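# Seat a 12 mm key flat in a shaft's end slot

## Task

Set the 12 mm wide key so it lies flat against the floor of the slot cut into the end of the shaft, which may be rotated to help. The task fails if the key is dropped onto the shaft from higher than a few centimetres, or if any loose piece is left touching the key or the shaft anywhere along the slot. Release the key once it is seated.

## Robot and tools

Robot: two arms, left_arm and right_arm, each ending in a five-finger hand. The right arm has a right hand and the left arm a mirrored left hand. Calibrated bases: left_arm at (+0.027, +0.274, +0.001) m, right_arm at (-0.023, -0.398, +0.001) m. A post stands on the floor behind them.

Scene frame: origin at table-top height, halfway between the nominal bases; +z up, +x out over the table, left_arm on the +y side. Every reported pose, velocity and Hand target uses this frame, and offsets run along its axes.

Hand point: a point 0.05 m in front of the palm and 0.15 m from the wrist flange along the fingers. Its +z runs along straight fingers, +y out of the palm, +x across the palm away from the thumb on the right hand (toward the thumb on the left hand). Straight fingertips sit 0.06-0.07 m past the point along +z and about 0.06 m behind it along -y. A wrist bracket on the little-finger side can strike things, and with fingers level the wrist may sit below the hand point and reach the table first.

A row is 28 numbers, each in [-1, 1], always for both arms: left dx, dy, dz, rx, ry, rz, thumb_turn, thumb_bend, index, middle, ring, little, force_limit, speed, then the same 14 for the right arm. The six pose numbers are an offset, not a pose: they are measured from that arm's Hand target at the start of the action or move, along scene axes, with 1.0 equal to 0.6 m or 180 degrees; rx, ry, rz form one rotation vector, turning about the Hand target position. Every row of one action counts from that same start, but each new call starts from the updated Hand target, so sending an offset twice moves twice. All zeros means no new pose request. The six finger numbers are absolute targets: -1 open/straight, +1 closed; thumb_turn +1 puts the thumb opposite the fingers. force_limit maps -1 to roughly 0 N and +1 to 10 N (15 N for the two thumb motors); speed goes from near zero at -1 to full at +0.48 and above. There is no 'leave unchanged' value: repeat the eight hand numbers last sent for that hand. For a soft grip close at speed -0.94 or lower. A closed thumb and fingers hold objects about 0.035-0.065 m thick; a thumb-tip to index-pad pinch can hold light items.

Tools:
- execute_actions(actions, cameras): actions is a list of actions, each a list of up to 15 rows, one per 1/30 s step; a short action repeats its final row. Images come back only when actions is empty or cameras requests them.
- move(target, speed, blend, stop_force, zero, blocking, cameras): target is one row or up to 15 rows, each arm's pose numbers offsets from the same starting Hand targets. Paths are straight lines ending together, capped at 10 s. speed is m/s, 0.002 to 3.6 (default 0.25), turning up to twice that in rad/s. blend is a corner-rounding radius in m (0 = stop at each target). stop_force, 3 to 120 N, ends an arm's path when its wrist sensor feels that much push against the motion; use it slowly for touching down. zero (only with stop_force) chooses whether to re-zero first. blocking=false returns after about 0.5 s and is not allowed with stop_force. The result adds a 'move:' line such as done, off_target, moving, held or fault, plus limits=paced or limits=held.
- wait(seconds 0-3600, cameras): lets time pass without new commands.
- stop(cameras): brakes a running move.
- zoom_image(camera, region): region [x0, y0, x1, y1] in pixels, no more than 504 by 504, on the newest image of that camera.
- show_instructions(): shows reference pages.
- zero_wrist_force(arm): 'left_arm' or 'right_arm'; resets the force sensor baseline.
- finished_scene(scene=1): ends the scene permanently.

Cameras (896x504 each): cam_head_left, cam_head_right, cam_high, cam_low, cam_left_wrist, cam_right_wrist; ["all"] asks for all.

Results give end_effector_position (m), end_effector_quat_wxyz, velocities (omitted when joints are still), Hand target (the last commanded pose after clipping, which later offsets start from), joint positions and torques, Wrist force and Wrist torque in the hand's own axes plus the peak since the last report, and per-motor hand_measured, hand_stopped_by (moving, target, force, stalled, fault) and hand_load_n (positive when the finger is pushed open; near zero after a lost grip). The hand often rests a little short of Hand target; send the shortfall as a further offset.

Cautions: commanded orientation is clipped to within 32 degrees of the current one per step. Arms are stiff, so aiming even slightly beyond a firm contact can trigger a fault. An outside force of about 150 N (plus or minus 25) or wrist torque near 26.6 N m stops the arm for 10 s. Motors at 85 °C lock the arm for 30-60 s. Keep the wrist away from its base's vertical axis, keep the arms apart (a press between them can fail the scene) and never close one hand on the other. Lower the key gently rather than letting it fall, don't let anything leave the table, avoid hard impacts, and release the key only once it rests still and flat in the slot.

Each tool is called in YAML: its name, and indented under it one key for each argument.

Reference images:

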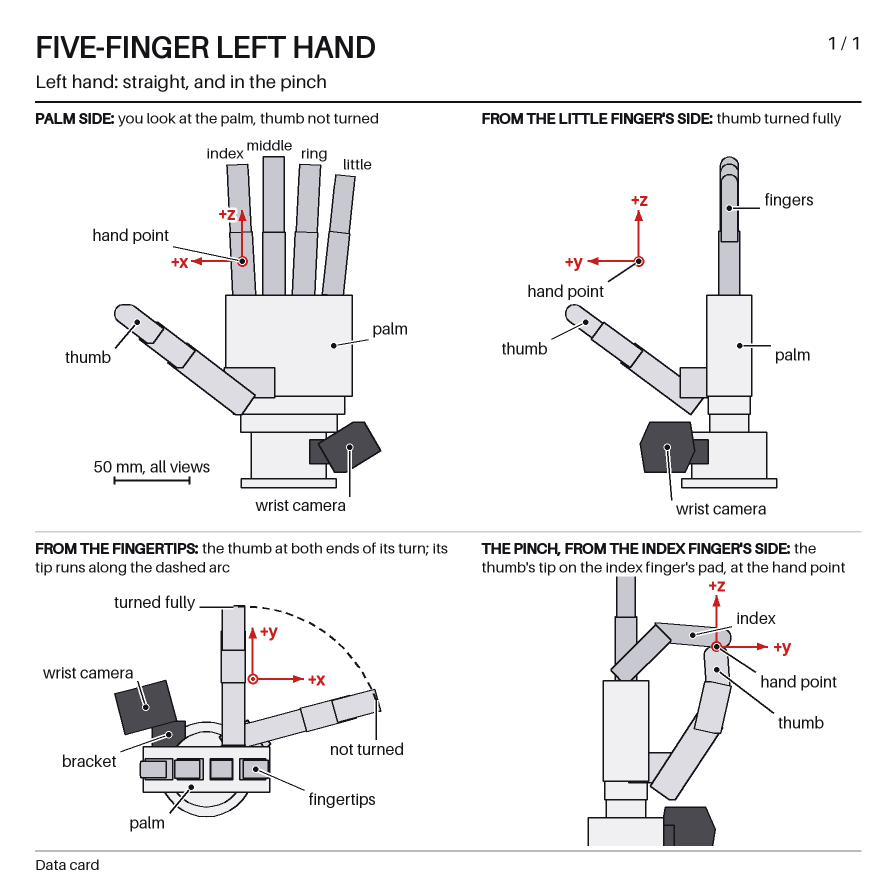

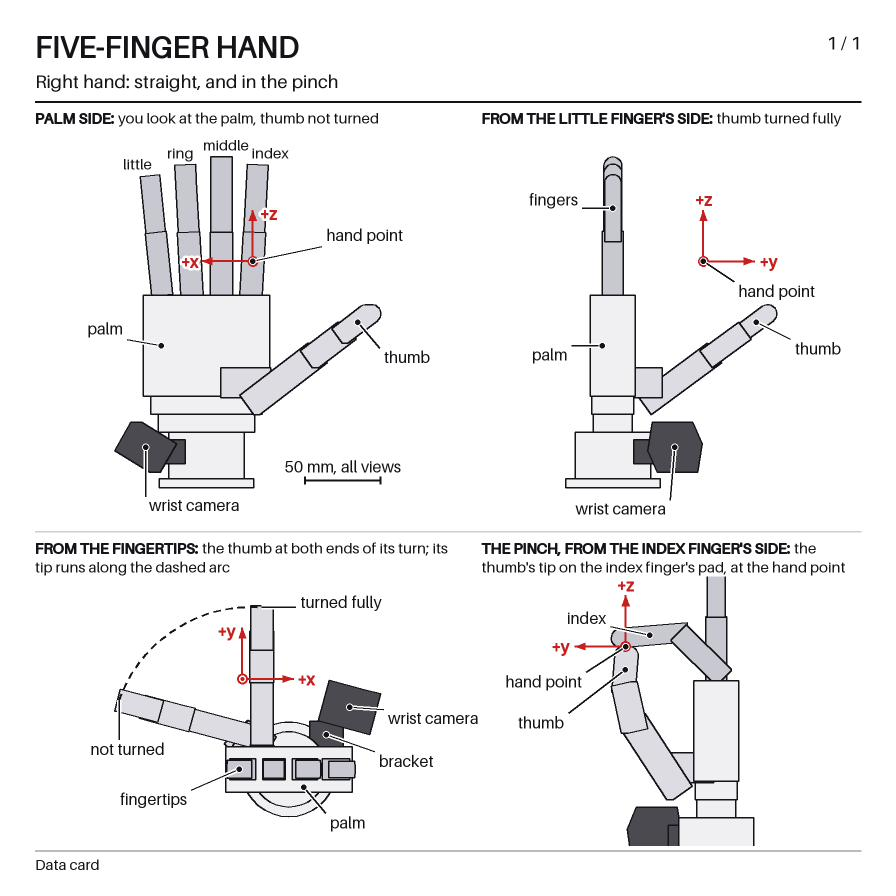

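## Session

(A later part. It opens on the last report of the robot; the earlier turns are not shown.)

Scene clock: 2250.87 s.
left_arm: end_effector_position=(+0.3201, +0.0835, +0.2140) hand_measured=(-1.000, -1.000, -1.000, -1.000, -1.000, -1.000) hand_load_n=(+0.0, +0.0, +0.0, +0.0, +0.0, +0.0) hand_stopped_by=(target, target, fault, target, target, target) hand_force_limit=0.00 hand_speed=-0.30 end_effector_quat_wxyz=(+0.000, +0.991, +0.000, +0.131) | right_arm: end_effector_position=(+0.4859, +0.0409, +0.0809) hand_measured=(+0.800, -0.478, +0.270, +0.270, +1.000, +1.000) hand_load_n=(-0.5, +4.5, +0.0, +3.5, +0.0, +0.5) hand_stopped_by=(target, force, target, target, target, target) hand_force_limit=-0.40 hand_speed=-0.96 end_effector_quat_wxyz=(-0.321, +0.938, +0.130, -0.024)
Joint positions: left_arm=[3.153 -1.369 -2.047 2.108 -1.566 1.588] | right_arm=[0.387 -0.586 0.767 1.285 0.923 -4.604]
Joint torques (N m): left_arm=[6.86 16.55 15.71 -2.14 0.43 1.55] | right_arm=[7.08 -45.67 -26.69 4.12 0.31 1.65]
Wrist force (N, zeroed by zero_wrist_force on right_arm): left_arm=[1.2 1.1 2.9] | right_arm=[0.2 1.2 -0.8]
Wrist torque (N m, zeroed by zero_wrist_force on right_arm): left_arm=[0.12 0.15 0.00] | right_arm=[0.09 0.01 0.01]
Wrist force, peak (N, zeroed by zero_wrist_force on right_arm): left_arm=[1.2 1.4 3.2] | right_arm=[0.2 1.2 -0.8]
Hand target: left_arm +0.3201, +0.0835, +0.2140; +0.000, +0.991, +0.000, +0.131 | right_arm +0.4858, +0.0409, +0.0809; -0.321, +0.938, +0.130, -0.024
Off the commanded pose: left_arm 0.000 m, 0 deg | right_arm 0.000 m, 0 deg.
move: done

move:
  target: [0,0,0,0,0,0,-1,-1,1,-1,-1,-1,0,-0.3, 0,-0.00117,0,0,0,0,0.8,-0.15,0.27,0.27,1,1,-0.4,-0.96]
  speed: 0.004

move:
  target: [0,0,0,0,0,0,-1,-1,1,-1,-1,-1,0,-0.3, 0,0,-0.006,0,0,0,0.8,-0.15,0.27,0.27,1,1,-0.4,-0.96]
  speed: 0.003
  stop_force: 4
  cameras: ["cam_right_wrist","cam_left_wrist"]

zoom_image:
  camera: "cam_right_wrist"
  region: [505, 180, 565, 260]

zoom_image:
  camera: "cam_left_wrist"
  region: [370, 220, 430, 280]

Scene clock: 2264.70 s.
left_arm: end_effector_position=(+0.3201, +0.0835, +0.2140) hand_measured=(-1.000, -1.000, -1.000, -1.000, -1.000, -1.000) hand_load_n=(+0.0, +0.0, +0.0, +0.5, +0.0, +0.0) hand_stopped_by=(target, target, fault, target, target, target) hand_force_limit=0.00 hand_speed=-0.30 end_effector_quat_wxyz=(+0.000, +0.991, +0.000, +0.131) | right_arm: end_effector_position=(+0.4858, +0.0402, +0.0809) hand_measured=(+0.800, -0.478, +0.270, +0.270, +1.000, +1.000) hand_load_n=(+0.0, +4.5, +0.0, +3.5, +0.0, +0.0) hand_stopped_by=(target, force, target, target, target, target) hand_force_limit=-0.40 hand_speed=-0.96 end_effector_quat_wxyz=(-0.321, +0.938, +0.130, -0.024)
Joint positions: left_arm=[3.153 -1.369 -2.047 2.108 -1.566 1.588] | right_arm=[0.386 -0.587 0.769 1.285 0.923 -4.605]
Joint torques (N m): left_arm=[6.04 15.7 15.43 -2.19 0.45 1.92] | right_arm=[-5.91 -66.01 -10.51 1.24 -2.41 -1.61]
Wrist force (N, zeroed by zero_wrist_force on right_arm): left_arm=[0.9 1.4 2.9] | right_arm=[-0.1 0.5 -0.4]
Wrist torque (N m, zeroed by zero_wrist_force on right_arm): left_arm=[0.17 0.19 -0.02] | right_arm=[0.01 0.04 0.20]
Wrist force, peak (N, zeroed by zero_wrist_force on right_arm): left_arm=[1.1 1.2 3.3] | right_arm=[0.1 1.6 -1.4]
Hand target: left_arm +0.3201, +0.0835, +0.2140; +0.000, +0.991, +0.000, +0.131 | right_arm +0.4858, +0.0402, +0.0809; -0.321, +0.938, +0.130, -0.024
Off the commanded pose: left_arm 0.000 m, 0 deg | right_arm 0.000 m, 0 deg.
move: done

Scene clock: 2266.10 s.
left_arm: end_effector_position=(+0.3201, +0.0835, +0.2140) hand_measured=(-1.000, -1.000, -1.000, -1.000, -1.000, -1.000) hand_load_n=(+0.0, +0.0, +0.0, +0.0, +0.0, +0.0) hand_stopped_by=(target, target, fault, target, target, target) hand_force_limit=0.00 hand_speed=-0.30 end_effector_quat_wxyz=(+0.000, +0.991, +0.000, +0.131) | right_arm: end_effector_position=(+0.4858, +0.0402, +0.0788) hand_measured=(+0.800, -0.478, +0.270, +0.270, +1.000, +1.000) hand_load_n=(-0.5, +4.5, +0.5, +2.5, +0.5, +0.0) hand_stopped_by=(target, force, target, target, target, target) hand_force_limit=-0.40 hand_speed=-0.96 end_effector_quat_wxyz=(-0.321, +0.938, +0.130, -0.024)
Joint positions: left_arm=[3.153 -1.369 -2.047 2.108 -1.566 1.588] | right_arm=[0.386 -0.586 0.773 1.28 0.923 -4.605]
Joint torques (N m): left_arm=[5.88 15.45 14.01 -2.11 0.33 1.77] | right_arm=[-4.39 -54.77 -24.15 3.72 -1.48 -1.75]
Wrist force (N, zeroed by zero_wrist_force on right_arm): left_arm=[1.3 1.1 2.9] | right_arm=[0.2 -2.9 -3.1]
Wrist torque (N m, zeroed by zero_wrist_force on right_arm): left_arm=[0.12 0.14 0.01] | right_arm=[-0.18 0.12 0.11]
Wrist force, peak (N, zeroed by zero_wrist_force on right_arm): left_arm=[1.2 1.5 3.1] | right_arm=[0.1 -3.0 -3.7]
Hand target: left_arm +0.3201, +0.0835, +0.2140; +0.000, +0.991, +0.000, +0.131 | right_arm +0.4858, +0.0402, +0.0788; -0.321, +0.938, +0.130, -0.024 (not the last commanded pose)
Off the commanded pose: left_arm 0.000 m, 0 deg | right_arm 0.001 m, 0 deg.
move: contact (right_arm)
Images, in order (width x height): cam_left_wrist 896x504, cam_right_wrist 896x504.

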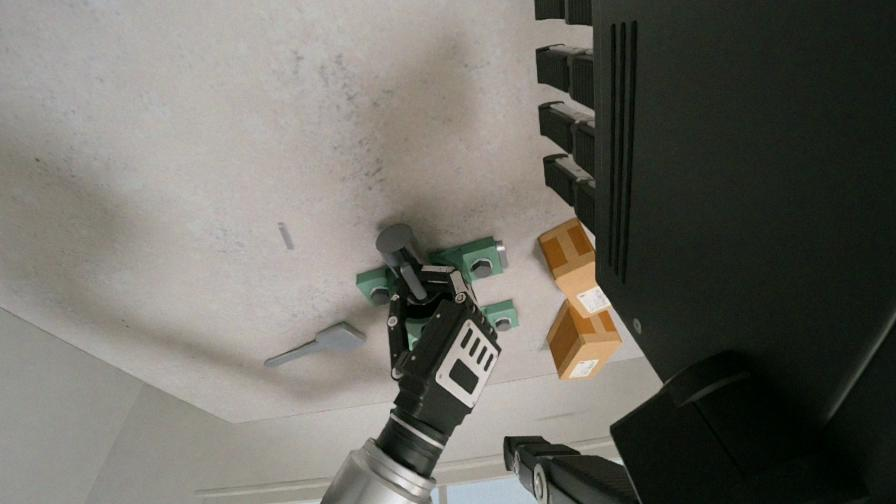

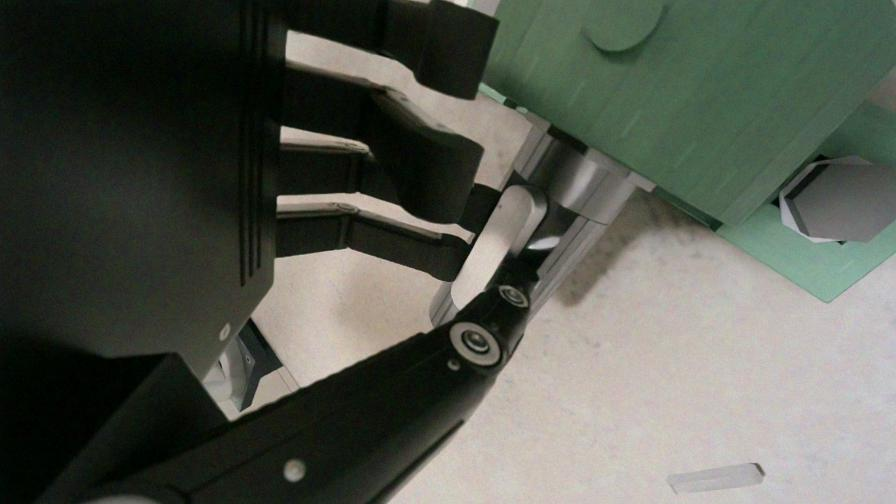

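Scaled by 6.300 from the camera's image (finer frame: 1280x720).

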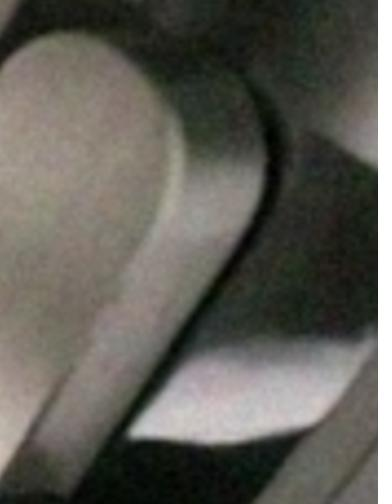

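Scaled by 8.400 from the camera's image (finer frame: 1280x720).

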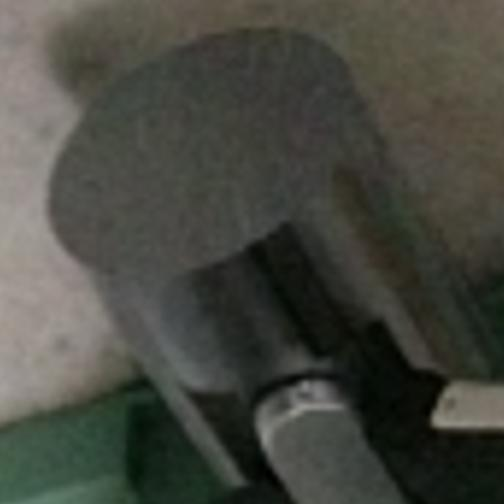

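zoom_image:
  camera: "cam_right_wrist"
  region: [490, 250, 560, 330]

zoom_image:
  camera: "cam_right_wrist"
  region: [430, 180, 510, 270]

zoom_image:
  camera: "cam_left_wrist"
  region: [385, 255, 435, 305]

Scaled by 6.300 from the camera's image (finer frame: 1280x720).

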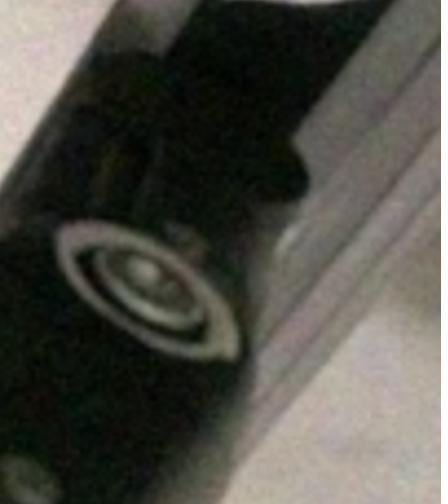

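Scaled by 5.600 from the camera's image (finer frame: 1280x720).

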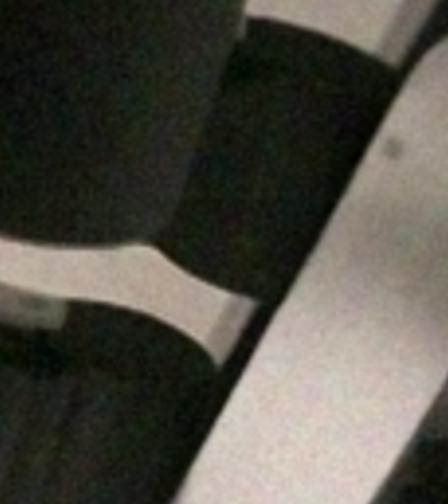

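Scaled by 10.080 from the camera's image (finer frame: 1280x720).

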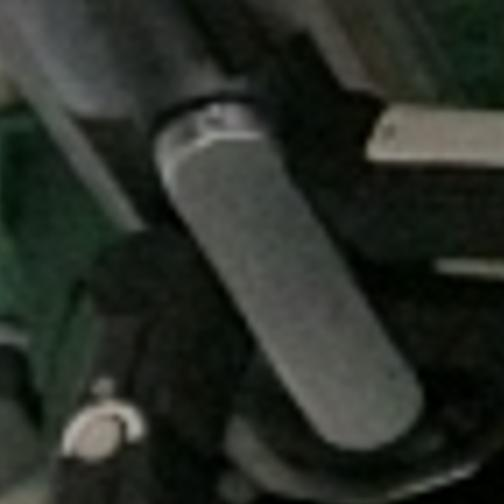

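move:
  target: [0,0,0,0,0,0,-1,-1,1,-1,-1,-1,0,-0.3, 0,0,0.0005,0,0,0,0.8,-0.15,0.27,0.27,1,1,-0.4,-0.96]
  speed: 0.004

execute_actions:
  actions:
    - [[0,0,0,0,0,0,-1,-1,1,-1,-1,-1,0,-0.3,0,0,0,0,0,0,0.8,-0.495,0.27,0.27,1,1,-0.4,-0.96]]

wait:
  seconds: 1.0

Scene clock: 2290.93 s.
left_arm: end_effector_position=(+0.3201, +0.0835, +0.2140) hand_measured=(-1.000, -1.000, -1.000, -1.000, -1.000, -1.000) hand_load_n=(+0.0, +0.0, +0.0, +0.0, +0.0, +0.0) hand_stopped_by=(target, target, fault, target, target, target) hand_force_limit=0.00 hand_speed=-0.30 end_effector_quat_wxyz=(+0.000, +0.991, +0.000, +0.131) | right_arm: end_effector_position=(+0.4858, +0.0402, +0.0791) hand_measured=(+0.800, -0.478, +0.270, +0.270, +1.000, +1.000) hand_load_n=(+0.0, +4.5, +0.5, +3.5, +0.0, +0.0) hand_stopped_by=(target, force, target, target, target, target) hand_force_limit=-0.40 hand_speed=-0.96 end_effector_quat_wxyz=(-0.321, +0.938, +0.130, -0.024)
Joint positions: left_arm=[3.153 -1.369 -2.047 2.108 -1.566 1.588] | right_arm=[0.386 -0.586 0.772 1.281 0.923 -4.605]
Joint torques (N m): left_arm=[5.96 17.49 15.19 -1.95 0.5 1.66] | right_arm=[-5.23 -66.29 -26.75 3.95 0.33 -1.84]
Wrist force (N, zeroed by zero_wrist_force on right_arm): left_arm=[1.3 1.1 2.8] | right_arm=[-0.5 0.4 0.1]
Wrist torque (N m, zeroed by zero_wrist_force on right_arm): left_arm=[0.13 0.13 0.01] | right_arm=[-0.02 0.08 0.18]
Wrist force, peak (N, zeroed by zero_wrist_force on right_arm): left_arm=[1.2 1.3 3.3] | right_arm=[0.6 -2.8 -3.6]
Hand target: left_arm +0.3201, +0.0835, +0.2140; +0.000, +0.991, +0.000, +0.131 | right_arm +0.4858, +0.0402, +0.0791; -0.321, +0.938, +0.130, -0.024
Off the commanded pose: left_arm 0.000 m, 0 deg | right_arm 0.000 m, 0 deg.
move: done

Scene clock: 2291.63 s.
left_arm: end_effector_position=(+0.3201, +0.0835, +0.2140) hand_measured=(-1.000, -1.000, -1.000, -1.000, -1.000, -1.000) hand_load_n=(+0.0, -0.5, +0.0, +0.0, +0.0, +0.0) hand_stopped_by=(target, target, fault, target, target, target) hand_force_limit=0.00 hand_speed=-0.30 end_effector_quat_wxyz=(+0.000, +0.991, +0.000, +0.131) | right_arm: end_effector_position=(+0.4858, +0.0402, +0.0791) hand_measured=(+0.800, -0.496, +0.270, +0.270, +1.000, +1.000) hand_load_n=(+0.0, +1.5, +0.0, +1.5, +0.5, +0.0) hand_stopped_by=(target, target, target, target, target, target) hand_force_limit=-0.40 hand_speed=-0.96 end_effector_quat_wxyz=(-0.321, +0.938, +0.130, -0.024)
Joint positions: left_arm=[3.153 -1.369 -2.047 2.108 -1.566 1.588] | right_arm=[0.386 -0.586 0.772 1.281 0.923 -4.605]
Joint torques (N m): left_arm=[6.21 15.92 15.82 -2.04 0.27 1.72] | right_arm=[-5.88 -65.94 -27.35 4.16 0.19 -1.93]
Wrist force (N, zeroed by zero_wrist_force on right_arm): left_arm=[1.2 1.4 2.9] | right_arm=[0.2 -0.5 -0.1]
Wrist torque (N m, zeroed by zero_wrist_force on right_arm): left_arm=[0.16 0.15 -0.01] | right_arm=[-0.09 0.01 0.18]
Wrist force, peak (N, zeroed by zero_wrist_force on right_arm): left_arm=[1.1 1.1 3.2] | right_arm=[0.2 -0.5 -0.1]
Hand target: left_arm +0.3201, +0.0835, +0.2140; +0.000, +0.991, +0.000, +0.131 | right_arm +0.4858, +0.0402, +0.0791; -0.321, +0.938, +0.130, -0.024
Off the commanded pose: left_arm 0.000 m, 0 deg | right_arm 0.000 m, 0 deg.
Step readings (end_effector_position of left_arm | right_arm):
0: (+0.3201, +0.0835, +0.2140) | (+0.4858, +0.0402, +0.0791)
1: (+0.3201, +0.0835, +0.2140) | (+0.4858, +0.0402, +0.0791)
2: (+0.3201, +0.0835, +0.2140) | (+0.4858, +0.0402, +0.0791)
4: (+0.3201, +0.0835, +0.2140) | (+0.4858, +0.0402, +0.0791)
8: (+0.3201, +0.0835, +0.2140) | (+0.4858, +0.0402, +0.0791)
15: (+0.3201, +0.0835, +0.2140) | (+0.4858, +0.0402, +0.0791)

Scene clock: 2292.63 s.
left_arm: end_effector_position=(+0.3201, +0.0835, +0.2140) hand_measured=(-1.000, -1.000, -1.000, -1.000, -1.000, -1.000) hand_load_n=(+0.0, +0.0, +0.0, +0.0, +0.0, +0.0) hand_stopped_by=(target, target, fault, target, target, target) hand_force_limit=0.00 hand_speed=-0.30 end_effector_quat_wxyz=(+0.000, +0.991, +0.000, +0.131) | right_arm: end_effector_position=(+0.4858, +0.0402, +0.0791) hand_measured=(+0.800, -0.496, +0.270, +0.270, +1.000, +1.000) hand_load_n=(+0.0, +1.5, +0.0, +1.5, +0.0, +0.0) hand_stopped_by=(target, target, target, target, target, target) hand_force_limit=-0.40 hand_speed=-0.96 end_effector_quat_wxyz=(-0.321, +0.938, +0.130, -0.024)
Joint positions: left_arm=[3.153 -1.369 -2.047 2.108 -1.566 1.588] | right_arm=[0.386 -0.586 0.772 1.281 0.923 -4.605]
Joint torques (N m): left_arm=[6.13 15.69 15.89 -2.04 0.15 1.67] | right_arm=[-5.68 -65.33 -27.39 3.87 -0.21 -1.79]
Wrist force (N, zeroed by zero_wrist_force on right_arm): left_arm=[1.2 1.0 3.0] | right_arm=[-0.1 -0.3 -0.1]
Wrist torque (N m, zeroed by zero_wrist_force on right_arm): left_arm=[0.10 0.15 0.01] | right_arm=[-0.05 0.05 0.18]
Wrist force, peak (N, zeroed by zero_wrist_force on right_arm): left_arm=[1.0 1.2 3.2] | right_arm=[0.4 -0.6 -0.1]
Hand target: left_arm +0.3201, +0.0835, +0.2140; +0.000, +0.991, +0.000, +0.131 | right_arm +0.4858, +0.0402, +0.0791; -0.321, +0.938, +0.130, -0.024
Off the commanded pose: left_arm 0.000 m, 0 deg | right_arm 0.000 m, 0 deg.
wait: 1.00 s; at rest by 0.17 s

execute_actions:
  actions:
    - [[0,0,0,0,0,0,-1,-1,1,-1,-1,-1,0,-0.3,0,0,0,0,0,0,0.8,-0.51,0.27,0.27,1,1,-0.4,-0.96]]
  cameras: ["cam_right_wrist","cam_left_wrist"]

zoom_image:
  camera: "cam_right_wrist"
  region: [430, 160, 590, 350]

zoom_image:
  camera: "cam_left_wrist"
  region: [385, 255, 435, 305]

Scene clock: 2297.47 s.
left_arm: end_effector_position=(+0.3201, +0.0835, +0.2140) hand_measured=(-1.000, -1.000, -1.000, -1.000, -1.000, -1.000) hand_load_n=(+0.0, +0.0, +0.0, +0.0, +0.0, +0.0) hand_stopped_by=(target, target, fault, target, target, target) hand_force_limit=0.00 hand_speed=-0.30 end_effector_quat_wxyz=(+0.000, +0.991, +0.000, +0.131) | right_arm: end_effector_position=(+0.4858, +0.0402, +0.0791) hand_measured=(+0.800, -0.510, +0.270, +0.270, +1.000, +1.000) hand_load_n=(+0.0, +0.0, +0.0, +0.5, +0.0, +0.0) hand_stopped_by=(target, target, target, target, target, target) hand_force_limit=-0.40 hand_speed=-0.96 end_effector_quat_wxyz=(-0.321, +0.938, +0.130, -0.024)
Joint positions: left_arm=[3.153 -1.369 -2.047 2.108 -1.566 1.588] | right_arm=[0.386 -0.586 0.772 1.281 0.923 -4.605]
Joint torques (N m): left_arm=[5.44 15.96 15.46 -2.1 0.29 1.56] | right_arm=[-5.61 -64.1 -26.18 3.97 -0.62 -1.67]
Wrist force (N, zeroed by zero_wrist_force on right_arm): left_arm=[1.0 1.3 2.9] | right_arm=[0.0 -0.2 0.0]
Wrist torque (N m, zeroed by zero_wrist_force on right_arm): left_arm=[0.14 0.17 -0.01] | right_arm=[-0.04 0.04 0.19]
Wrist force, peak (N, zeroed by zero_wrist_force on right_arm): left_arm=[1.2 1.3 3.2] | right_arm=[-0.1 -0.9 0.0]
Hand target: left_arm +0.3201, +0.0835, +0.2140; +0.000, +0.991, +0.000, +0.131 | right_arm +0.4858, +0.0402, +0.0791; -0.321, +0.938, +0.130, -0.024
Off the commanded pose: left_arm 0.000 m, 0 deg | right_arm 0.000 m, 0 deg.
Step readings (end_effector_position of left_arm | right_arm):
0: (+0.3201, +0.0835, +0.2140) | (+0.4858, +0.0402, +0.0791)
1: (+0.3201, +0.0835, +0.2140) | (+0.4858, +0.0402, +0.0791)
2: (+0.3201, +0.0835, +0.2140) | (+0.4858, +0.0402, +0.0791)
4: (+0.3201, +0.0835, +0.2140) | (+0.4858, +0.0402, +0.0791)
8: (+0.3201, +0.0835, +0.2140) | (+0.4858, +0.0402, +0.0791)
15: (+0.3201, +0.0835, +0.2140) | (+0.4858, +0.0402, +0.0791)
Images, in order (width x height): cam_left_wrist 896x504, cam_right_wrist 896x504.

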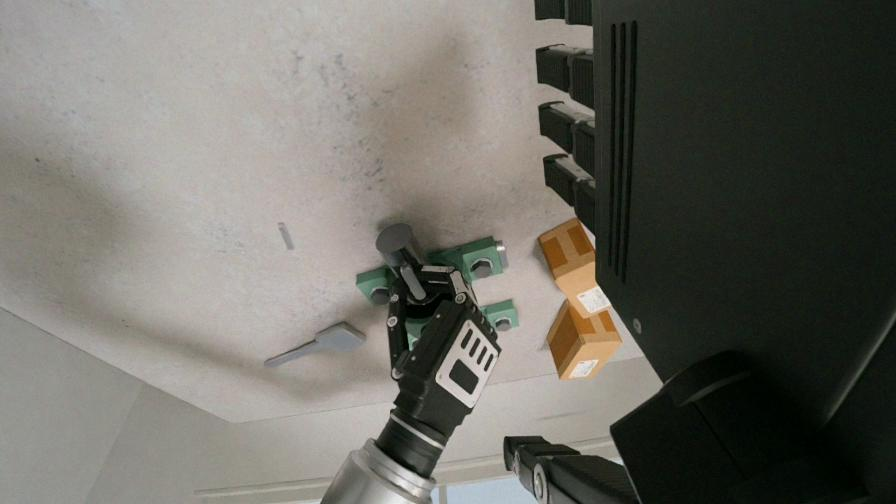

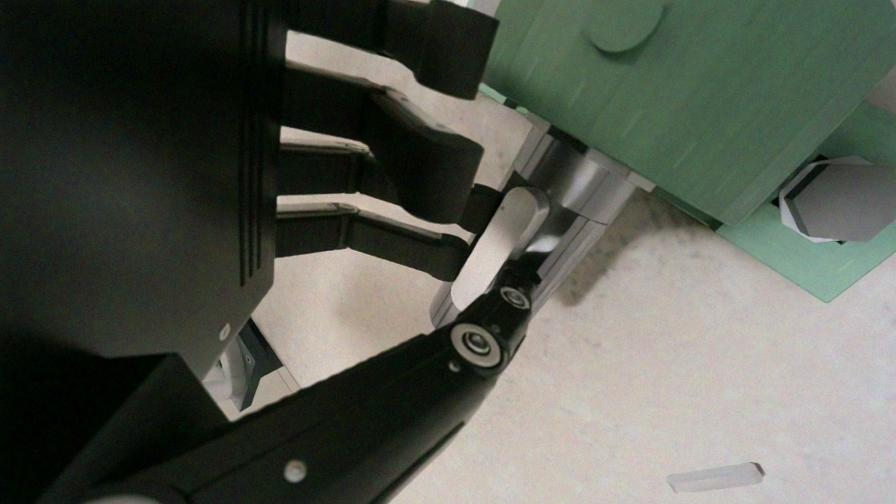

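Scaled by 2.653 from the camera's image (finer frame: 1280x720).

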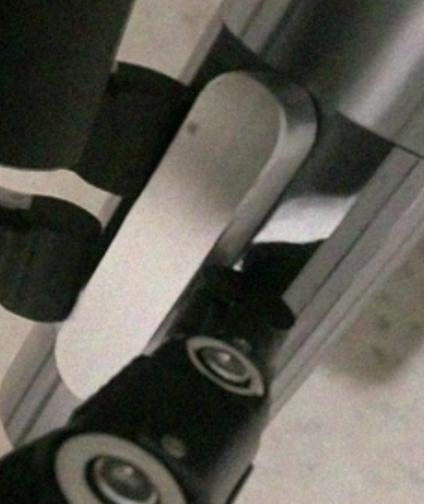

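Scaled by 10.080 from the camera's image (finer frame: 1280x720).

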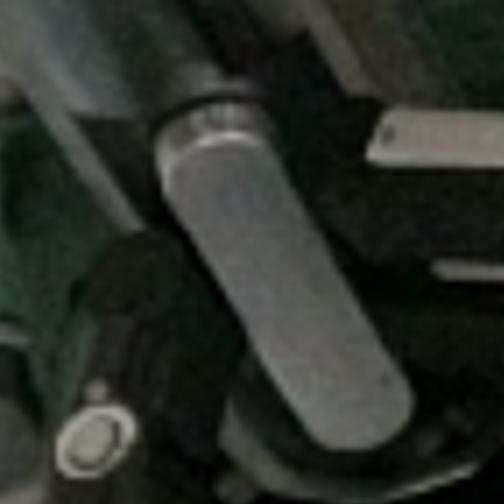

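execute_actions:
  actions:
    - [[0,0,0,0,0,0,-1,-1,1,-1,-1,-1,0,-0.3,0,0,0,0,0,0,0.8,-0.62,0.27,0.27,1,1,-0.4,-0.94]]

wait:
  seconds: 1.5

move:
  target: [0,0,0,0,0,0,-1,-1,1,-1,-1,-1,0,-0.3, 0,0.0033,0.0005,0,0,0,0.8,-0.62,0.27,0.27,1,1,-0.4,-0.94]
  speed: 0.008
  cameras: ["cam_right_wrist","cam_left_wrist"]

zoom_image:
  camera: "cam_right_wrist"
  region: [430, 160, 590, 350]

zoom_image:
  camera: "cam_left_wrist"
  region: [385, 255, 435, 305]

Scene clock: 2306.63 s.
left_arm: end_effector_position=(+0.3201, +0.0835, +0.2140) hand_measured=(-1.000, -1.000, -1.000, -1.000, -1.000, -1.000) hand_load_n=(+0.0, +0.0, +0.0, +0.0, +0.0, +0.0) hand_stopped_by=(target, target, fault, target, target, target) hand_force_limit=0.00 hand_speed=-0.30 end_effector_quat_wxyz=(+0.000, +0.991, +0.000, +0.131) | right_arm: end_effector_position=(+0.4858, +0.0402, +0.0791) hand_measured=(+0.800, -0.620, +0.270, +0.270, +1.000, +1.000) hand_load_n=(+0.0, +0.0, +0.0, +0.5, +0.0, +0.0) hand_stopped_by=(target, target, target, target, target, target) hand_force_limit=-0.40 hand_speed=-0.94 end_effector_quat_wxyz=(-0.321, +0.938, +0.130, -0.024)
Joint positions: left_arm=[3.153 -1.369 -2.047 2.108 -1.566 1.588] | right_arm=[0.386 -0.586 0.772 1.281 0.923 -4.605]
Joint torques (N m): left_arm=[5.25 15.9 14.49 -1.95 0.48 1.8] | right_arm=[-5.75 -63.98 -25.94 4.15 -1.31 -1.86]
Wrist force (N, zeroed by zero_wrist_force on right_arm): left_arm=[1.1 1.1 2.9] | right_arm=[-0.1 -0.2 -0.1]
Wrist torque (N m, zeroed by zero_wrist_force on right_arm): left_arm=[0.12 0.17 0.00] | right_arm=[-0.02 0.05 0.19]
Wrist force, peak (N, zeroed by zero_wrist_force on right_arm): left_arm=[1.0 0.9 3.4] | right_arm=[-0.4 -0.8 0.4]
Hand target: left_arm +0.3201, +0.0835, +0.2140; +0.000, +0.991, +0.000, +0.131 | right_arm +0.4858, +0.0402, +0.0791; -0.321, +0.938, +0.130, -0.024
Off the commanded pose: left_arm 0.000 m, 0 deg | right_arm 0.000 m, 0 deg.
Step readings (end_effector_position of left_arm | right_arm):
0: (+0.3201, +0.0835, +0.2140) | (+0.4858, +0.0402, +0.0791)
1: (+0.3201, +0.0835, +0.2140) | (+0.4858, +0.0402, +0.0791)
2: (+0.3201, +0.0835, +0.2140) | (+0.4858, +0.0402, +0.0791)
4: (+0.3201, +0.0835, +0.2140) | (+0.4858, +0.0402, +0.0791)
8: (+0.3201, +0.0835, +0.2140) | (+0.4858, +0.0402, +0.0791)
15: (+0.3201, +0.0835, +0.2140) | (+0.4858, +0.0402, +0.0791)

Scene clock: 2308.13 s.
left_arm: end_effector_position=(+0.3201, +0.0835, +0.2140) hand_measured=(-1.000, -1.000, -1.000, -1.000, -1.000, -1.000) hand_load_n=(+0.0, +0.0, +0.0, +0.5, +0.0, +0.0) hand_stopped_by=(target, target, fault, target, target, target) hand_force_limit=0.00 hand_speed=-0.30 end_effector_quat_wxyz=(+0.000, +0.991, +0.000, +0.131) | right_arm: end_effector_position=(+0.4858, +0.0402, +0.0791) hand_measured=(+0.800, -0.620, +0.270, +0.270, +1.000, +1.000) hand_load_n=(+0.0, +0.0, +0.0, +0.5, +0.0, +0.5) hand_stopped_by=(target, target, target, target, target, target) hand_force_limit=-0.40 hand_speed=-0.94 end_effector_quat_wxyz=(-0.321, +0.938, +0.130, -0.024)
Joint positions: left_arm=[3.153 -1.369 -2.047 2.108 -1.566 1.588] | right_arm=[0.386 -0.586 0.772 1.281 0.923 -4.605]
Joint torques (N m): left_arm=[5.76 15.7 15.24 -1.94 0.3 1.6] | right_arm=[-5.37 -62.93 -23.95 3.96 -1.68 -1.9]
Wrist force (N, zeroed by zero_wrist_force on right_arm): left_arm=[1.0 1.2 2.8] | right_arm=[-0.1 -0.6 0.4]
Wrist torque (N m, zeroed by zero_wrist_force on right_arm): left_arm=[0.13 0.18 -0.01] | right_arm=[-0.09 0.04 0.19]
Wrist force, peak (N, zeroed by zero_wrist_force on right_arm): left_arm=[1.2 1.2 3.2] | right_arm=[-0.3 -0.9 0.1]
Hand target: left_arm +0.3201, +0.0835, +0.2140; +0.000, +0.991, +0.000, +0.131 | right_arm +0.4858, +0.0402, +0.0791; -0.321, +0.938, +0.130, -0.024
Off the commanded pose: left_arm 0.000 m, 0 deg | right_arm 0.000 m, 0 deg.
wait: 1.50 s; at rest by 0.17 s

Scene clock: 2308.70 s.
left_arm: end_effector_position=(+0.3201, +0.0835, +0.2140) hand_measured=(-1.000, -1.000, -1.000, -1.000, -1.000, -1.000) hand_load_n=(+0.0, +0.0, +0.0, +0.0, +0.0, +0.0) hand_stopped_by=(target, target, fault, target, target, target) hand_force_limit=0.00 hand_speed=-0.30 end_effector_quat_wxyz=(+0.000, +0.991, +0.000, +0.131) | right_arm: end_effector_position=(+0.4858, +0.0421, +0.0794) hand_measured=(+0.800, -0.620, +0.270, +0.270, +1.000, +1.000) hand_load_n=(+0.0, +0.0, +0.0, +0.0, +0.0, +0.0) hand_stopped_by=(target, target, target, target, target, target) hand_force_limit=-0.40 hand_speed=-0.94 end_effector_quat_wxyz=(-0.321, +0.938, +0.130, -0.024)
Joint positions: left_arm=[3.153 -1.369 -2.047 2.108 -1.566 1.588] | right_arm=[0.389 -0.583 0.765 1.283 0.923 -4.601]
Joint torques (N m): left_arm=[5.7 15.35 15.39 -2.08 0.36 1.6] | right_arm=[7.22 -46.56 -25.67 4.09 0.4 1.38]
Wrist force (N, zeroed by zero_wrist_force on right_arm): left_arm=[1.0 1.3 2.8] | right_arm=[0.1 -0.4 -0.1]
Wrist torque (N m, zeroed by zero_wrist_force on right_arm): left_arm=[0.14 0.18 -0.02] | right_arm=[-0.05 0.01 -0.01]
Wrist force, peak (N, zeroed by zero_wrist_force on right_arm): left_arm=[1.2 1.3 3.2] | right_arm=[-0.1 -0.8 -0.4]
Hand target: left_arm +0.3201, +0.0835, +0.2140; +0.000, +0.991, +0.000, +0.131 | right_arm +0.4858, +0.0422, +0.0794; -0.321, +0.938, +0.130, -0.024
Off the commanded pose: left_arm 0.000 m, 0 deg | right_arm 0.000 m, 0 deg.
move: done
Images, in order (width x height): cam_left_wrist 896x504, cam_right_wrist 896x504.

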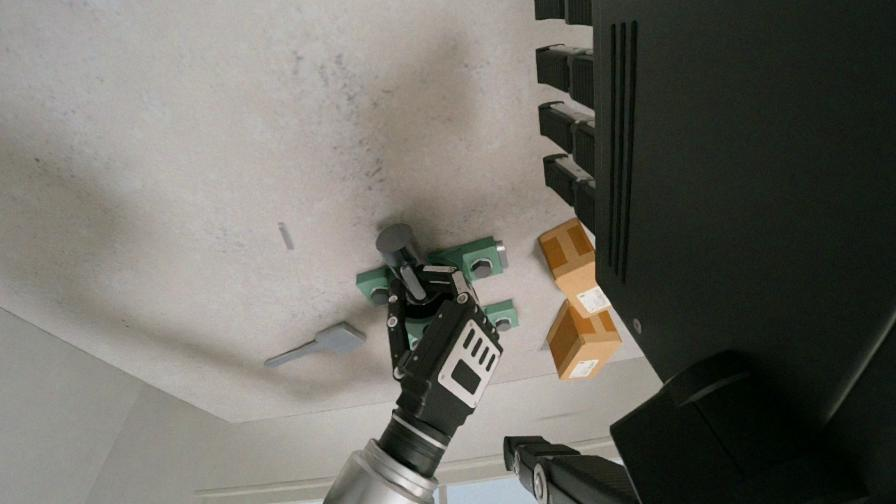

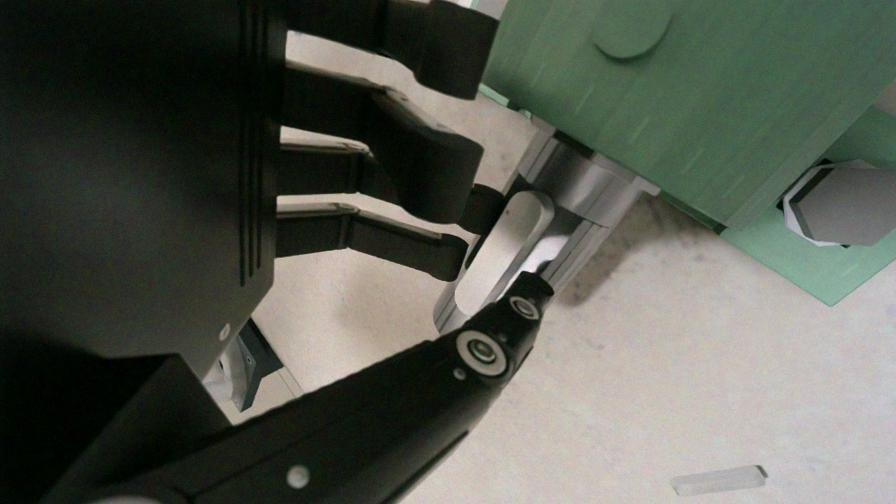

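Scaled by 2.653 from the camera's image (finer frame: 1280x720).

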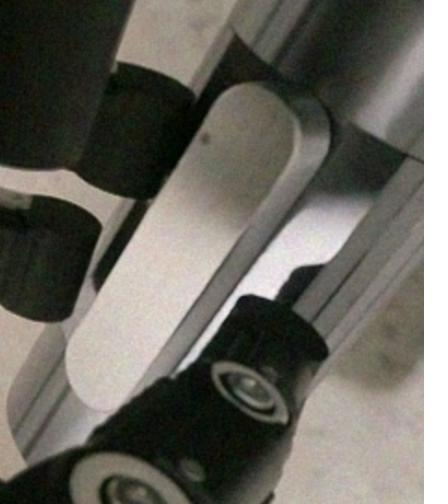

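Scaled by 10.080 from the camera's image (finer frame: 1280x720).

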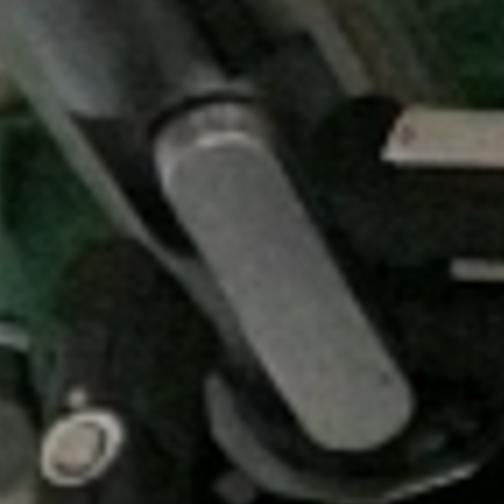

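zoom_image:
  camera: "cam_right_wrist"
  region: [500, 185, 560, 265]

zoom_image:
  camera: "cam_right_wrist"
  region: [430, 240, 530, 340]

Scaled by 6.300 from the camera's image (finer frame: 1280x720).

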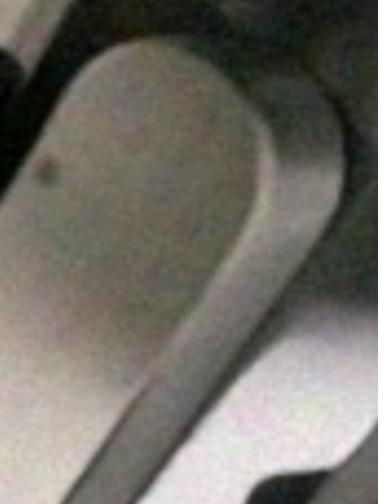

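Scaled by 5.040 from the camera's image (finer frame: 1280x720).

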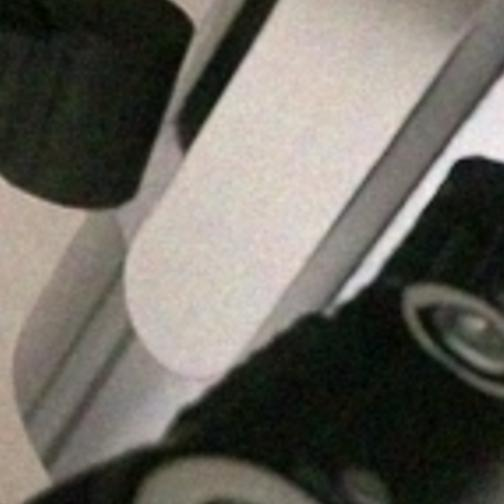

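move:
  target:
    - [0,0,0,0,0,0,-1,-1,1,-1,-1,-1,0,-0.3, 0,0.0005,0.025,0,0,0,0.8,-0.62,0.27,0.27,1,1,-0.4,-0.94]
    - [0,0,0,0,0,0,-1,-1,1,-1,-1,-1,0,-0.3, 0,-0.0233,0.025,0,0,0,0.8,-0.62,0.27,0.27,1,1,-0.4,-0.94]
  speed: 0.02
  cameras: ["cam_right_wrist","cam_left_wrist"]

zoom_image:
  camera: "cam_right_wrist"
  region: [420, 160, 600, 360]

zoom_image:
  camera: "cam_left_wrist"
  region: [385, 245, 445, 305]

Scene clock: 2323.67 s.
left_arm: end_effector_position=(+0.3201, +0.0835, +0.2140) hand_measured=(-1.000, -1.000, -1.000, -1.000, -1.000, -1.000) hand_load_n=(+0.0, +0.0, +0.0, +0.0, +0.0, +0.0) hand_stopped_by=(target, target, fault, target, target, target) hand_force_limit=0.00 hand_speed=-0.30 end_effector_quat_wxyz=(+0.000, +0.991, +0.000, +0.131) | right_arm: end_effector_position=(+0.4858, +0.0283, +0.0944) hand_measured=(+0.800, -0.620, +0.270, +0.270, +1.000, +1.000) hand_load_n=(+0.0, +0.0, +0.0, +0.5, +0.0, +0.0) hand_stopped_by=(target, target, target, target, target, target) hand_force_limit=-0.40 hand_speed=-0.94 end_effector_quat_wxyz=(-0.321, +0.938, +0.130, -0.024)
Joint positions: left_arm=[3.153 -1.369 -2.047 2.108 -1.566 1.588] | right_arm=[0.368 -0.615 0.79 1.304 0.921 -4.627]
Joint torques (N m): left_arm=[6.22 16.97 16.23 -2.01 0.29 1.69] | right_arm=[-6.38 -65.74 -10.06 1.26 -2.24 -1.7]
Wrist force (N, zeroed by zero_wrist_force on right_arm): left_arm=[1.0 1.2 3.0] | right_arm=[0.0 -0.5 -0.2]
Wrist torque (N m, zeroed by zero_wrist_force on right_arm): left_arm=[0.12 0.17 0.00] | right_arm=[-0.06 0.03 0.20]
Wrist force, peak (N, zeroed by zero_wrist_force on right_arm): left_arm=[1.3 1.4 3.1] | right_arm=[-0.2 -0.8 -0.5]
Hand target: left_arm +0.3201, +0.0835, +0.2140; +0.000, +0.991, +0.000, +0.131 | right_arm +0.4858, +0.0282, +0.0944; -0.321, +0.938, +0.130, -0.024
Off the commanded pose: left_arm 0.000 m, 0 deg | right_arm 0.000 m, 0 deg.
move: done
Images, in order (width x height): cam_left_wrist 896x504, cam_right_wrist 896x504.

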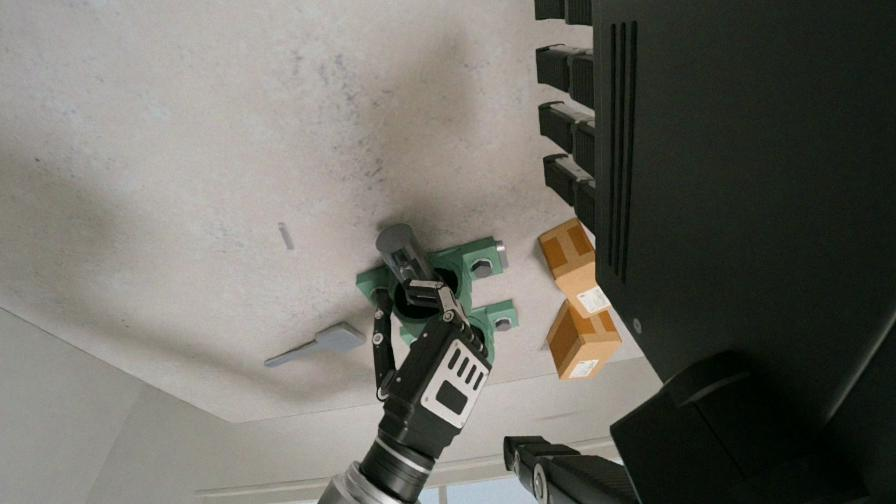

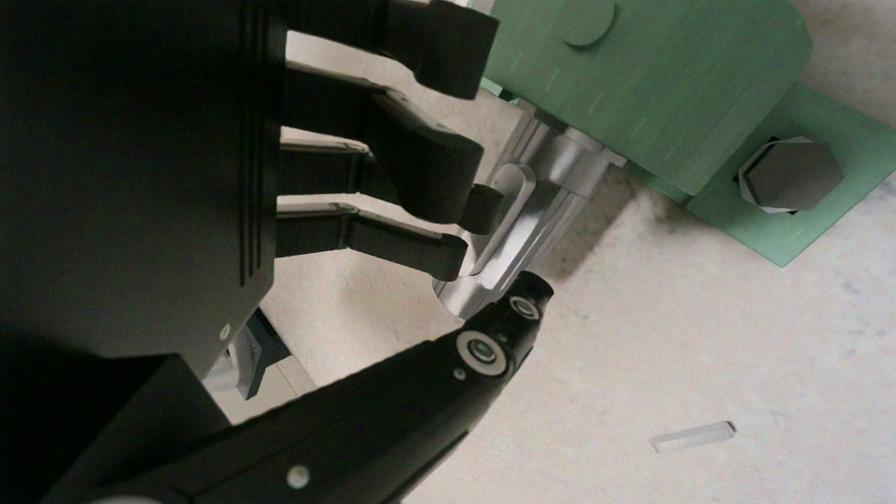

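Scaled by 2.520 from the camera's image (finer frame: 1280x720).

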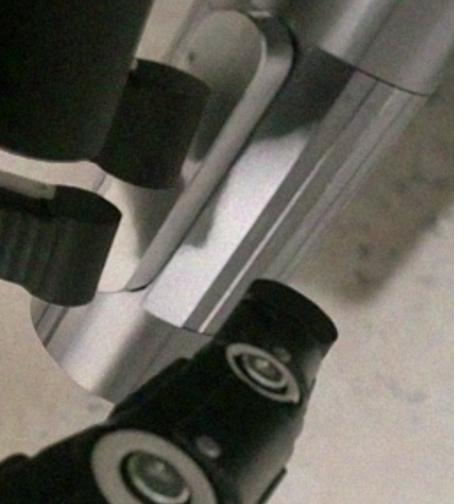

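Scaled by 8.400 from the camera's image (finer frame: 1280x720).

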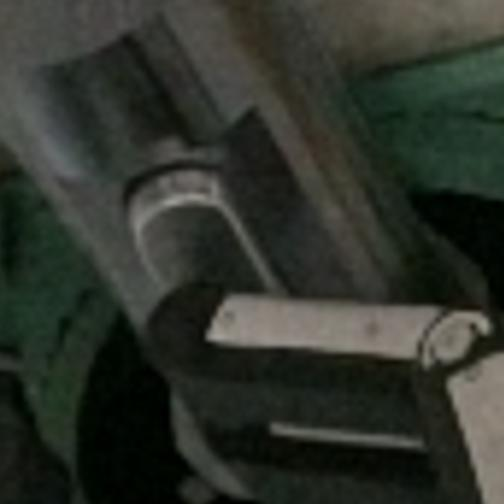

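move:
  target: [0,0,0,0,0,0,-1,-1,1,-1,-1,-1,0,-0.3, 0.01,0,0,0,0,0,0.8,-0.62,0.27,0.27,1,1,-0.4,-0.94]
  speed: 0.02

zero_wrist_force:
  arm: "right_arm"

move:
  target: [0,0,0,0,0,0,-1,-1,1,-1,-1,-1,0,-0.3, 0,0,-0.02,0,0,0,0.8,-0.62,0.27,0.27,1,1,-0.4,-0.94]
  speed: 0.004
  stop_force: 3
  cameras: ["cam_right_wrist","cam_left_wrist"]

zoom_image:
  camera: "cam_right_wrist"
  region: [420, 160, 600, 360]

zoom_image:
  camera: "cam_left_wrist"
  region: [385, 245, 445, 305]

Scene clock: 2333.90 s.
left_arm: end_effector_position=(+0.3201, +0.0835, +0.2140) hand_measured=(-1.000, -1.000, -1.000, -1.000, -1.000, -1.000) hand_load_n=(+0.0, +0.0, +0.0, +0.0, +0.0, +0.0) hand_stopped_by=(target, target, fault, target, target, target) hand_force_limit=0.00 hand_speed=-0.30 end_effector_quat_wxyz=(+0.000, +0.991, +0.000, +0.131) | right_arm: end_effector_position=(+0.4918, +0.0282, +0.0944) hand_measured=(+0.800, -0.620, +0.270, +0.270, +1.000, +1.000) hand_load_n=(+0.0, +0.0, +0.0, +0.0, +0.0, +0.5) hand_stopped_by=(target, target, target, target, target, target) hand_force_limit=-0.40 hand_speed=-0.94 end_effector_quat_wxyz=(-0.321, +0.938, +0.130, -0.024)
Joint positions: left_arm=[3.153 -1.369 -2.047 2.108 -1.566 1.588] | right_arm=[0.365 -0.598 0.758 1.322 0.921 -4.631]
Joint torques (N m): left_arm=[4.8 15.38 15.33 -1.97 0.33 1.85] | right_arm=[-4.97 -45.21 -28.81 3.94 -2.26 -1.84]
Wrist force (N, zeroed by zero_wrist_force on right_arm): left_arm=[1.0 1.2 2.9] | right_arm=[0.2 -0.5 -0.3]
Wrist torque (N m, zeroed by zero_wrist_force on right_arm): left_arm=[0.13 0.18 -0.01] | right_arm=[-0.07 -0.01 0.21]
Wrist force, peak (N, zeroed by zero_wrist_force on right_arm): left_arm=[1.2 1.0 3.3] | right_arm=[0.3 -0.7 -0.3]
Hand target: left_arm +0.3201, +0.0835, +0.2140; +0.000, +0.991, +0.000, +0.131 | right_arm +0.4918, +0.0282, +0.0944; -0.321, +0.938, +0.130, -0.024
Off the commanded pose: left_arm 0.000 m, 0 deg | right_arm 0.000 m, 0 deg.
move: done

Wrist force sensor zeroed.

Scene clock: 2336.63 s.
left_arm: end_effector_position=(+0.3201, +0.0835, +0.2140) hand_measured=(-1.000, -1.000, -1.000, -1.000, -1.000, -1.000) hand_load_n=(+0.0, +0.0, +0.0, +0.0, +0.0, +0.0) hand_stopped_by=(target, target, fault, target, target, target) hand_force_limit=0.00 hand_speed=-0.30 end_effector_quat_wxyz=(+0.000, +0.991, +0.000, +0.131) | right_arm: end_effector_position=(+0.4918, +0.0282, +0.0888) hand_measured=(+0.800, -0.620, +0.270, +0.270, +1.000, +1.000) hand_load_n=(+0.0, +0.0, +0.0, -2.5, +0.0, +0.0) hand_stopped_by=(target, target, target, target, target, target) hand_force_limit=-0.40 hand_speed=-0.94 end_effector_quat_wxyz=(-0.321, +0.938, +0.130, -0.024)
Joint positions: left_arm=[3.153 -1.369 -2.047 2.108 -1.566 1.588] | right_arm=[0.365 -0.594 0.766 1.31 0.921 -4.631]
Joint torques (N m): left_arm=[6.1 15.39 16.4 -1.97 0.25 2] | right_arm=[-5.69 -63.4 -27.61 3.48 -1.53 -1.82]
Wrist force (N, zeroed by zero_wrist_force on right_arm): left_arm=[1.1 1.1 3.3] | right_arm=[-1.2 -2.4 -1.2]
Wrist torque (N m, zeroed by zero_wrist_force on right_arm): left_arm=[0.09 0.18 -0.01] | right_arm=[-0.10 0.14 -0.08]
Wrist force, peak (N, zeroed by zero_wrist_force on right_arm): left_arm=[1.0 1.1 3.4] | right_arm=[-0.8 -4.1 -2.0]
Hand target: left_arm +0.3201, +0.0835, +0.2140; +0.000, +0.991, +0.000, +0.131 | right_arm +0.4918, +0.0282, +0.0888; -0.321, +0.938, +0.130, -0.024 (not the last commanded pose)
Off the commanded pose: left_arm 0.000 m, 0 deg | right_arm 0.006 m, 0 deg.
move: contact (right_arm)
Images, in order (width x height): cam_left_wrist 896x504, cam_right_wrist 896x504.

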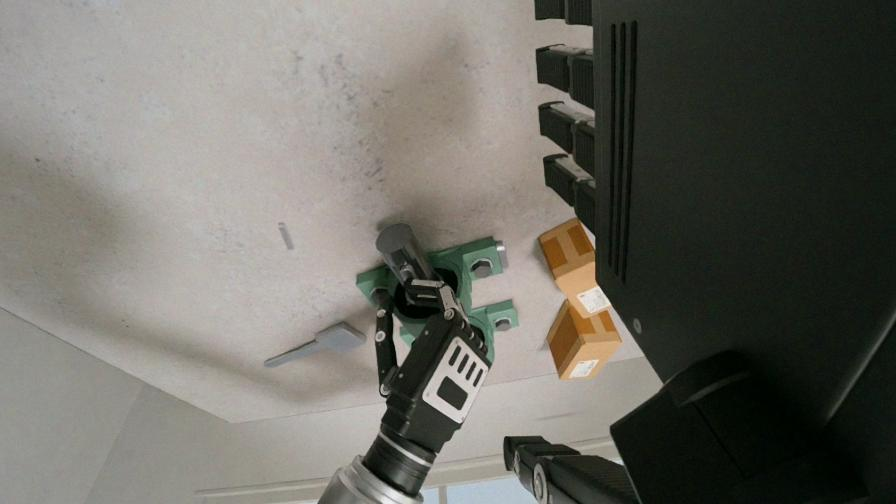

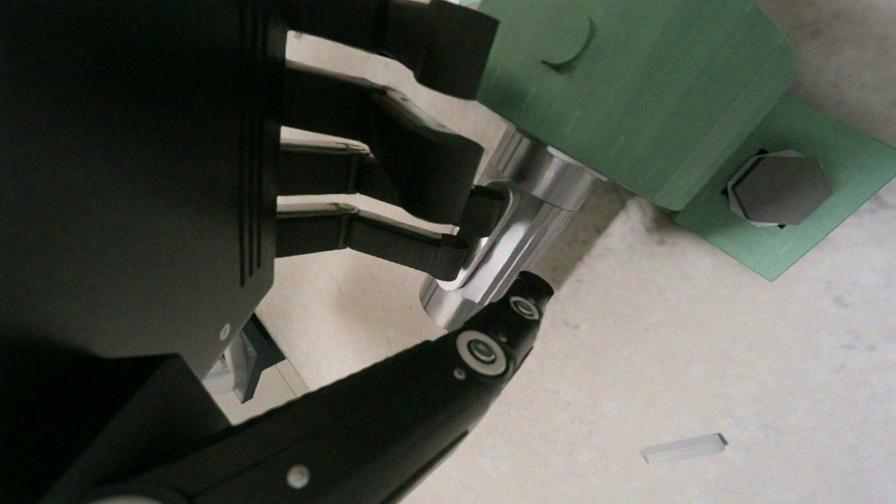

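Scaled by 2.520 from the camera's image (finer frame: 1280x720).

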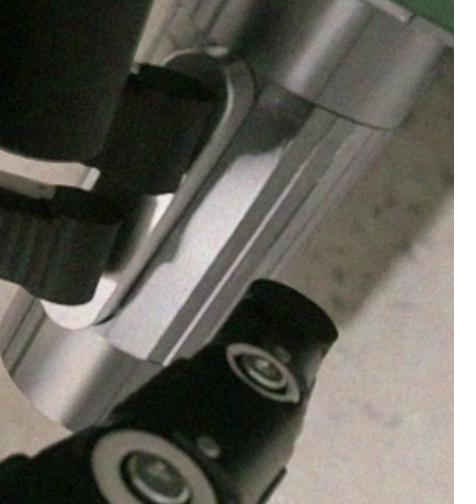

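Scaled by 8.400 from the camera's image (finer frame: 1280x720).

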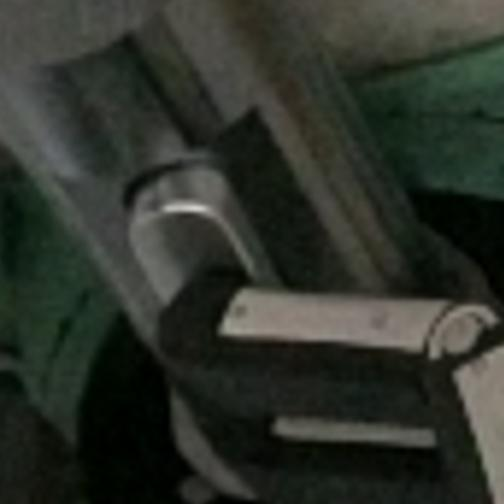

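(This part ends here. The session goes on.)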